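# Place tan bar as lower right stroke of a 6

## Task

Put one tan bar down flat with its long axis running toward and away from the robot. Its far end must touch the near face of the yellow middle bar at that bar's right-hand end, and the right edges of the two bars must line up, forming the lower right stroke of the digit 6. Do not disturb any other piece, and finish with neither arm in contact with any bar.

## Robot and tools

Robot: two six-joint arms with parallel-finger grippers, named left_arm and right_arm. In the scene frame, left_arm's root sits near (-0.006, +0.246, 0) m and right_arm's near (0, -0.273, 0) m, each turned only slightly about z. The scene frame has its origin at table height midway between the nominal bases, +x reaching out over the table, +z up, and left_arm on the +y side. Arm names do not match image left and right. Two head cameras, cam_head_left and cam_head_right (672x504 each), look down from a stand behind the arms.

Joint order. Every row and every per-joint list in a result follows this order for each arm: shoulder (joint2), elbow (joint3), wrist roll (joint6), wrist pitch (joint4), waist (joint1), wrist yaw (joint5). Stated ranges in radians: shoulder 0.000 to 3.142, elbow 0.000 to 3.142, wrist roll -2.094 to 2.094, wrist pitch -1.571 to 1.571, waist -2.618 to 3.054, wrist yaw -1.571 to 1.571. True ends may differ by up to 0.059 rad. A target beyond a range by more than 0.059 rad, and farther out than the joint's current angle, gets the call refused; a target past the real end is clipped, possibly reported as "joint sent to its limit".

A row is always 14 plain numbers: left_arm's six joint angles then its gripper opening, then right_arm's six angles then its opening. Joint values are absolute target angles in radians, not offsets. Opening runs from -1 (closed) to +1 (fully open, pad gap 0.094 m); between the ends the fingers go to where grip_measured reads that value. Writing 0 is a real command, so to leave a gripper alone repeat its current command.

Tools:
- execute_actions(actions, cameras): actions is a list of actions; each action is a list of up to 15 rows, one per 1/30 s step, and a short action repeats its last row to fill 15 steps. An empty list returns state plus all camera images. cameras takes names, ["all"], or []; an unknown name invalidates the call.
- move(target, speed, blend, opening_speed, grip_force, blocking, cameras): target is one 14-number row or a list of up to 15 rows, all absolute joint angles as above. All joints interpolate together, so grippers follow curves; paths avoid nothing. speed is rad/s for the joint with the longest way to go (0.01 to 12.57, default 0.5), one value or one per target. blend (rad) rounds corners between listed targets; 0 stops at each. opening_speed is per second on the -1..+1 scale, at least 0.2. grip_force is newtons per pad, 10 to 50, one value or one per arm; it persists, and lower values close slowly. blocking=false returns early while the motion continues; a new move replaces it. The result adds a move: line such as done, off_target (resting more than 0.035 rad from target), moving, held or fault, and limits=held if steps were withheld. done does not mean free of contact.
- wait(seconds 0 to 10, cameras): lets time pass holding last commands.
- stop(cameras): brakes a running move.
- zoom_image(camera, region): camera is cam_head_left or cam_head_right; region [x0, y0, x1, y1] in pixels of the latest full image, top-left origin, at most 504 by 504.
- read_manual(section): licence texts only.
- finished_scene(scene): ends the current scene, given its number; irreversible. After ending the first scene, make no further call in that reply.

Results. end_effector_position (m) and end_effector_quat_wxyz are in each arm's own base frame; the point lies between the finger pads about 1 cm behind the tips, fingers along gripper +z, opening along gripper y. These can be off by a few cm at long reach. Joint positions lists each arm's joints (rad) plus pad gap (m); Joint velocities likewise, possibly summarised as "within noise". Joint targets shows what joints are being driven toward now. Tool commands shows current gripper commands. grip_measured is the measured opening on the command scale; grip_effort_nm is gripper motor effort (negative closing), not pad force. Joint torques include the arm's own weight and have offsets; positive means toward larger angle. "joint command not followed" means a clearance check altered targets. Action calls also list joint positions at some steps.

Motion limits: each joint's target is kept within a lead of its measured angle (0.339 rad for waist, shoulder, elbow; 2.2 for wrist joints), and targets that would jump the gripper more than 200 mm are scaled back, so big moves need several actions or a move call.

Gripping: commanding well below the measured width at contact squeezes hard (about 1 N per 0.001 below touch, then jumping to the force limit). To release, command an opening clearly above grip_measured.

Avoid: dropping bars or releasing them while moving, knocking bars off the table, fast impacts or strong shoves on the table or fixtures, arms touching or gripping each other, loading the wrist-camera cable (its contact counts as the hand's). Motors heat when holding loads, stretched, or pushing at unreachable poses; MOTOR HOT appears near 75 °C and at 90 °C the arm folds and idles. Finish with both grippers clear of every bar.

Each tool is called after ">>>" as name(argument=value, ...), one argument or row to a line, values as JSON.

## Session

>>> execute_actions(
  actions=[],
)

>>> zoom_image(
  camera="cam_head_left",
  region=[160, 130, 360, 280],
)

>>> zoom_image(
  camera="cam_head_left",
  region=[220, 130, 380, 250],
)

Scene clock: 0.00 s.
left_arm: end_effector_position=(+0.2927, -0.1244, +0.2247) grip_measured=+1.000 grip_effort_nm=n/a end_effector_quat_wxyz=(+0.494, +0.182, +0.844, -0.101) | right_arm: end_effector_position=(+0.3154, -0.0367, +0.2905) grip_measured=+1.000 grip_effort_nm=n/a end_effector_quat_wxyz=(+0.564, +0.154, +0.810, -0.049)
Joint names: [shoulder, elbow, wrist roll, wrist pitch, waist, wrist yaw]
Joint positions: left_arm=[0.867 0.739 0.02 -0.386 -0.396 0.017 0.094] | right_arm=[0.846 0.87 0.221 -0.41 0.051 0.302 0.094]
Joint velocities: within noise
Joint torques (N m): no reading
Motor temperatures (°C): left_arm=[30 31 26 29 27 27 25] | right_arm=[30 32 27 26 27 28 27]
Heat: left arm: 31 °C; right arm: 32 °C.
Joint targets: left_arm=[0.860 0.751 0.020 -0.385 -0.396 0.017] | right_arm=[0.839 0.879 0.221 -0.410 0.051 0.305]
Tool commands: left_gripper/opening=+1.0 right_gripper/opening=+1.0

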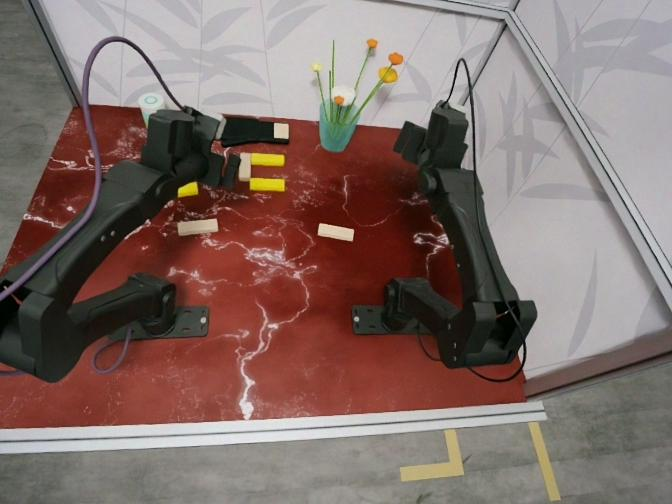

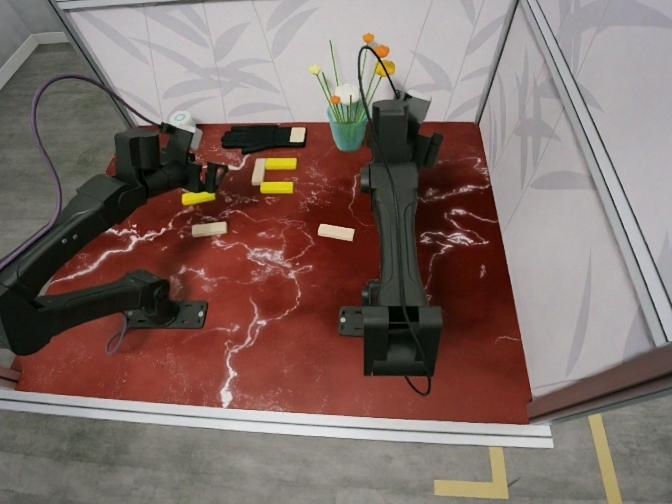

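Scaled by 2.520.

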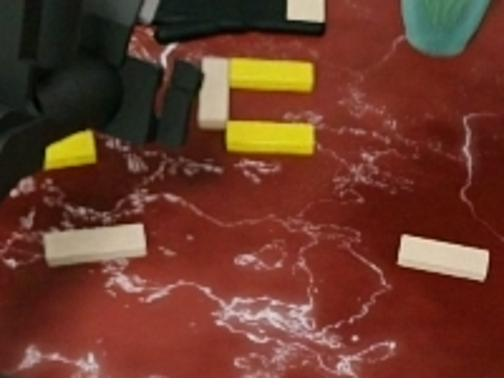

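Scaled by 3.150.

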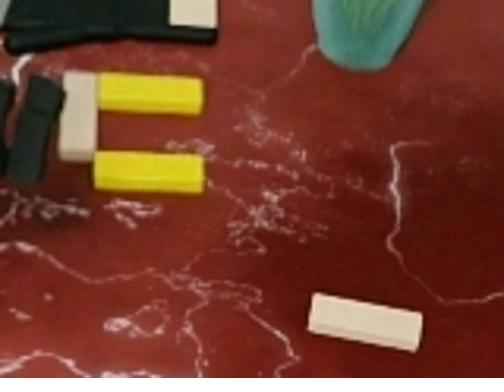

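>>> move(
  target=[
    [0.860,0.751,0.020,-0.385,0.0,0.017,1,1.594,1.224,-0.934,-1.2,0.487,-0.01,1],
    [0.860,0.751,0.020,-0.385,0.0,0.017,1,1.685,0.970,-0.934,-0.850,0.487,-0.01,1],
    [0.860,0.751,0.020,-0.385,0.0,0.017,1,1.685,0.970,-0.934,-0.850,0.487,-0.01,-1],
  ],
  speed=[1.0,0.5,0.5],
  blend=[0.1,0,0],
  opening_speed=1.5,
)

>>> move(
  target=[
    [0.860,0.751,0.020,-0.385,0.0,0.017,1,1.61,1.15,-0.934,-1.1,0.487,-0.016,-1],
    [0.860,0.751,0.020,-0.385,0.0,0.017,1,2.14,1.815,0.725,-1.247,0.736,-0.016,-1],
    [0.860,0.751,0.020,-0.385,0.0,0.017,1,2.177,1.658,0.725,-1.053,0.736,-0.016,-1],
  ],
  speed=[0.8,1.0,0.4],
  blend=[0.1,0.05,0],
  cameras=["all"],
)

>>> zoom_image(
  camera="cam_head_left",
  region=[220, 130, 380, 250],
)

>>> zoom_image(
  camera="cam_head_right",
  region=[220, 130, 380, 250],
)

Scene clock: 7.80 s.
left_arm: end_effector_position=(+0.3180, -0.0036, +0.2247) grip_measured=+1.000 grip_effort_nm=0.00 end_effector_quat_wxyz=(+0.504, +0.015, +0.864, -0.003) | right_arm: end_effector_position=(+0.2459, +0.1290, +0.0211) grip_measured=-0.409 grip_effort_nm=-1.04 end_effector_quat_wxyz=(+0.009, -0.649, +0.760, -0.006)
Joint names: [shoulder, elbow, wrist roll, wrist pitch, waist, wrist yaw]
Joint positions: left_arm=[0.867 0.739 0.02 -0.386 -0.005 0.017 0.094] | right_arm=[1.668 0.978 -0.929 -0.86 0.484 0.007 0.028]
Joint torques (N m): left_arm=[-1.83 8.08 -0.01 1.76 0.43 0.01] | right_arm=[-4.88 5 -0.07 0.31 0.23 -0.15]
Heat: left arm: 33 °C; right arm: 33 °C.
Joint targets: left_arm=[0.860 0.751 0.020 -0.385 0.000 0.017] | right_arm=[1.685 0.970 -0.934 -0.850 0.487 -0.010]
move: done

Scene clock: 11.07 s.
left_arm: end_effector_position=(+0.3180, -0.0036, +0.2247) grip_measured=+1.000 grip_effort_nm=0.01 end_effector_quat_wxyz=(+0.504, +0.015, +0.864, -0.003) | right_arm: end_effector_position=(+0.3051, +0.2794, +0.0264) grip_measured=-0.409 grip_effort_nm=-1.04 end_effector_quat_wxyz=(+0.002, -0.007, +1.000, +0.010)
Joint names: [shoulder, elbow, wrist roll, wrist pitch, waist, wrist yaw]
Joint positions: left_arm=[0.867 0.739 0.02 -0.386 -0.005 0.017 0.094] | right_arm=[2.153 1.664 0.719 -1.065 0.734 -0.011 0.028]
Joint torques (N m): left_arm=[-1.84 8.09 -0.01 1.76 0.44 0.01] | right_arm=[-9.16 5.42 0.07 0.31 0.12 -0.06]
Heat: left arm: 33 °C; right arm: 34 °C.
Joint targets: left_arm=[0.860 0.751 0.020 -0.385 0.000 0.017] | right_arm=[2.177 1.658 0.725 -1.053 0.736 -0.016]
move: done

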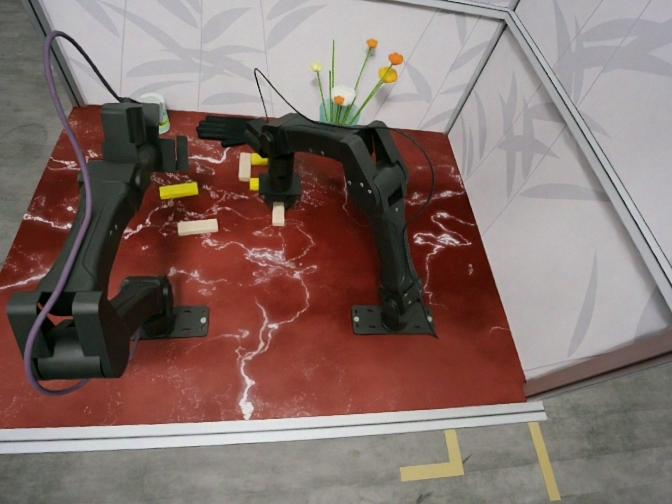

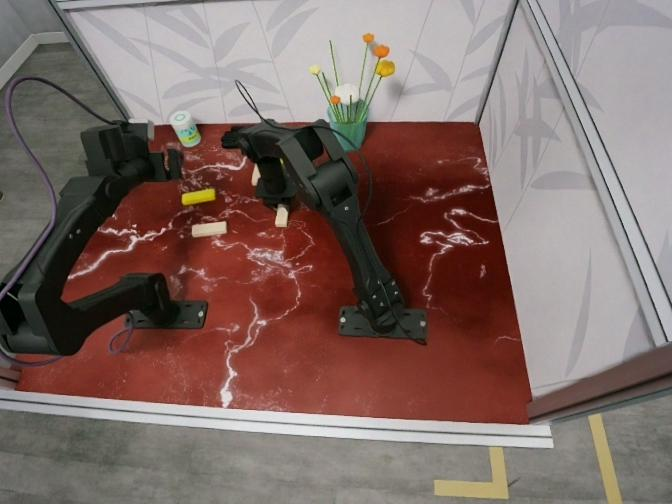

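Scaled by 3.150.

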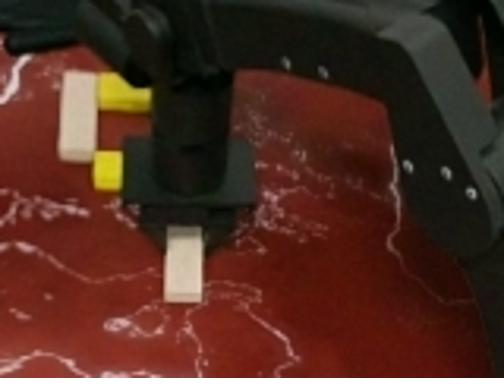

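Scaled by 3.150.

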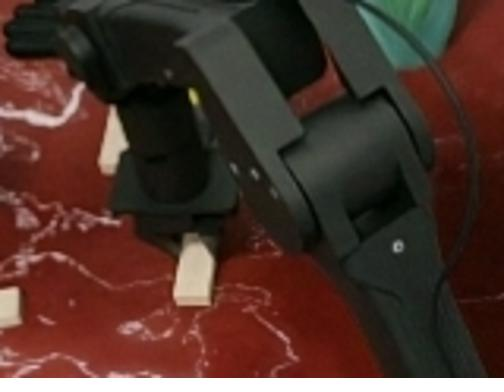

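>>> move(
  target=[0.860,0.751,0.020,-0.385,0.0,0.017,1,2.2586,1.797,0.684,-1.110,0.693,-0.016,-1],
  speed=0.12,
  cameras=["all"],
)

>>> zoom_image(
  camera="cam_head_left",
  region=[220, 130, 380, 250],
)

Scene clock: 13.80 s.
left_arm: end_effector_position=(+0.3180, -0.0036, +0.2247) grip_measured=+1.000 grip_effort_nm=0.01 end_effector_quat_wxyz=(+0.504, +0.015, +0.864, -0.003) | right_arm: end_effector_position=(+0.3275, +0.2793, +0.0237) grip_measured=-0.409 grip_effort_nm=-1.04 end_effector_quat_wxyz=(+0.002, -0.004, +1.000, +0.010)
Joint names: [shoulder, elbow, wrist roll, wrist pitch, waist, wrist yaw]
Joint positions: left_arm=[0.867 0.739 0.02 -0.386 -0.005 0.017 0.094] | right_arm=[2.224 1.768 0.69 -1.1 0.698 -0.013 0.028]
Joint torques (N m): left_arm=[-1.85 8.08 -0.02 1.76 0.44 0] | right_arm=[-9.03 8.62 -0.05 0.1 -0.46 -0.03]
Heat: left arm: 33 °C; right arm: 34 °C.
Joint targets: left_arm=[0.860 0.751 0.020 -0.385 0.000 0.017] | right_arm=[2.259 1.797 0.684 -1.110 0.693 -0.016]
move: done

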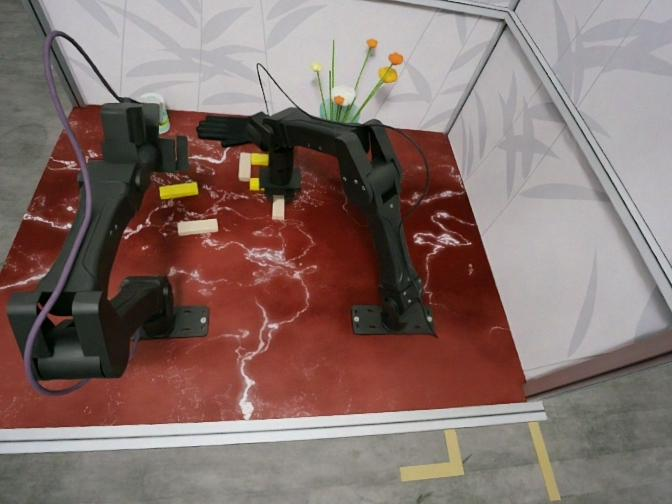

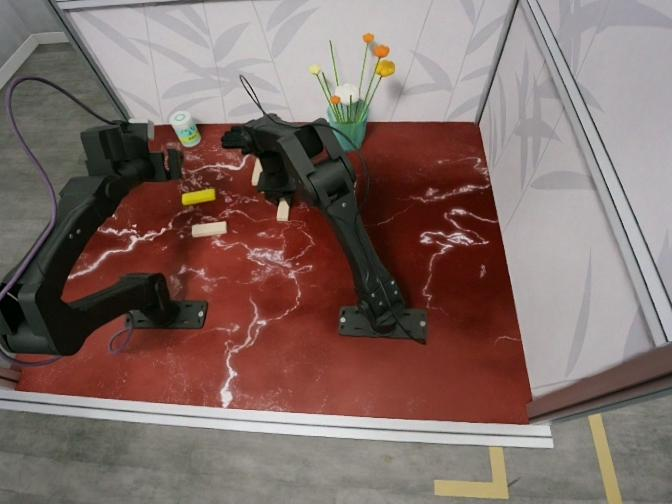

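Scaled by 3.150.

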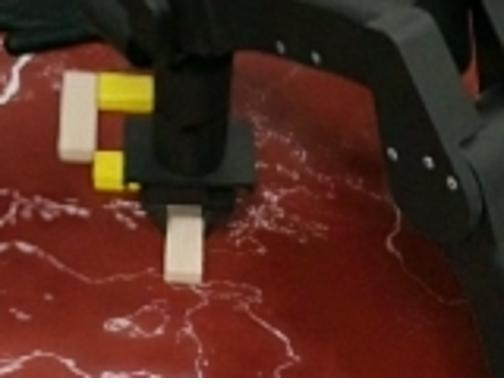

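>>> move(
  target=[
    [0.860,0.751,0.020,-0.385,0.0,0.017,1,2.278,1.832,0.674,-1.124,0.683,-0.016,-1],
  ],
  speed=0.08,
  cameras=["cam_head_left"],
)

>>> zoom_image(
  camera="cam_head_left",
  region=[220, 130, 380, 250],
)

Scene clock: 15.27 s.
left_arm: end_effector_position=(+0.3180, -0.0036, +0.2247) grip_measured=+1.000 grip_effort_nm=0.00 end_effector_quat_wxyz=(+0.504, +0.015, +0.864, -0.003) | right_arm: end_effector_position=(+0.3339, +0.2792, +0.0239) grip_measured=-0.409 grip_effort_nm=-1.05 end_effector_quat_wxyz=(+0.002, -0.005, +1.000, +0.010)
Joint names: [shoulder, elbow, wrist roll, wrist pitch, waist, wrist yaw]
Joint positions: left_arm=[0.867 0.739 0.02 -0.386 -0.005 0.017 0.094] | right_arm=[2.244 1.802 0.679 -1.114 0.689 -0.013 0.028]
Joint torques (N m): left_arm=[-1.85 8.06 0 1.76 0.43 0.01] | right_arm=[-9.14 8.72 -0.05 0.11 -0.62 -0.02]
Heat: left arm: 33 °C; right arm: 34 °C.
Joint targets: left_arm=[0.860 0.751 0.020 -0.385 0.000 0.017] | right_arm=[2.278 1.832 0.674 -1.124 0.683 -0.016]
move: done
Images, in order (width x height): cam_head_left 672x504.

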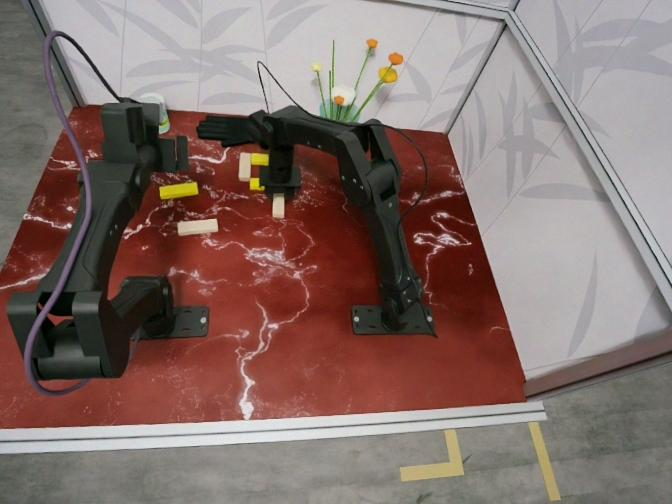

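Scaled by 3.150.

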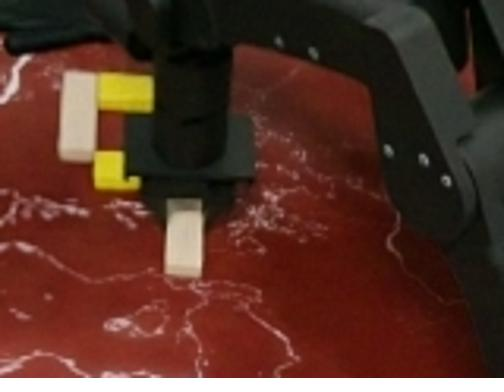

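>>> move(
  target=[
    [0.860,0.751,0.020,-0.385,0.0,0.017,1,2.278,1.832,0.674,-1.124,0.683,-0.016,0.3],
    [0.860,0.751,0.020,-0.385,0.0,0.017,1,2.215,1.98,0.68,-1.335,0.683,-0.016,0.3],
    [0.860,0.751,0.020,-0.385,0.0,0.017,1,1.7,1.75,0.7,-1.3,0.1,-0.016,0.3],
  ],
  speed=[0.6,0.8,0.8],
  blend=[0,0.1,0],
  cameras=["cam_head_left"],
)

>>> zoom_image(
  camera="cam_head_left",
  region=[245, 170, 305, 230],
)

Scene clock: 17.93 s.
left_arm: end_effector_position=(+0.3180, -0.0036, +0.2247) grip_measured=+1.000 grip_effort_nm=0.00 end_effector_quat_wxyz=(+0.504, +0.015, +0.864, -0.003) | right_arm: end_effector_position=(+0.3771, +0.0398, +0.2104) grip_measured=+0.299 grip_effort_nm=0.06 end_effector_quat_wxyz=(+0.140, +0.291, +0.944, +0.068)
Joint names: [shoulder, elbow, wrist roll, wrist pitch, waist, wrist yaw]
Joint positions: left_arm=[0.867 0.739 0.02 -0.386 -0.005 0.017 0.094] | right_arm=[1.723 1.762 0.696 -1.298 0.094 -0.018 0.061]
Joint torques (N m): left_arm=[-1.84 8.09 -0.01 1.76 0.44 0.01] | right_arm=[-9.51 5.44 0.05 0.75 0.4 0.03]
Heat: left arm: 34 °C; right arm: 34 °C.
Joint targets: left_arm=[0.860 0.751 0.020 -0.385 0.000 0.017] | right_arm=[1.700 1.750 0.700 -1.300 0.100 -0.016]
move: done
Images, in order (width x height): cam_head_left 672x504.

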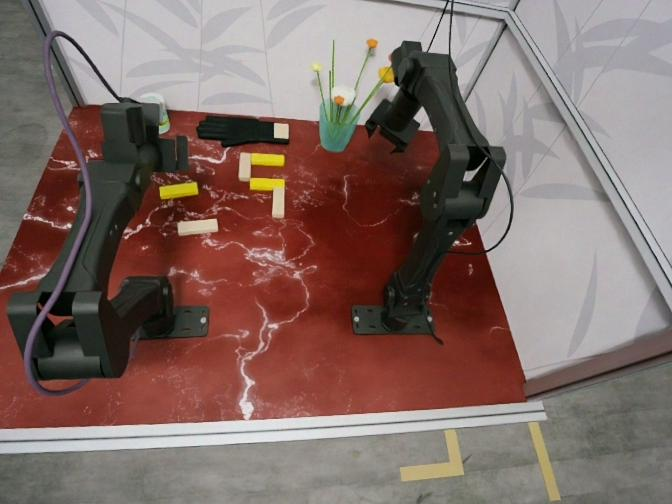

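Scaled by 8.400.

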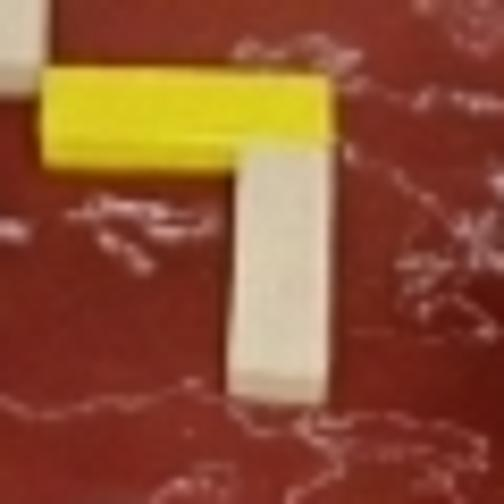

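Excellent.

>>> finished_scene(
  scene=3,
)

The scene is finished: the task was done.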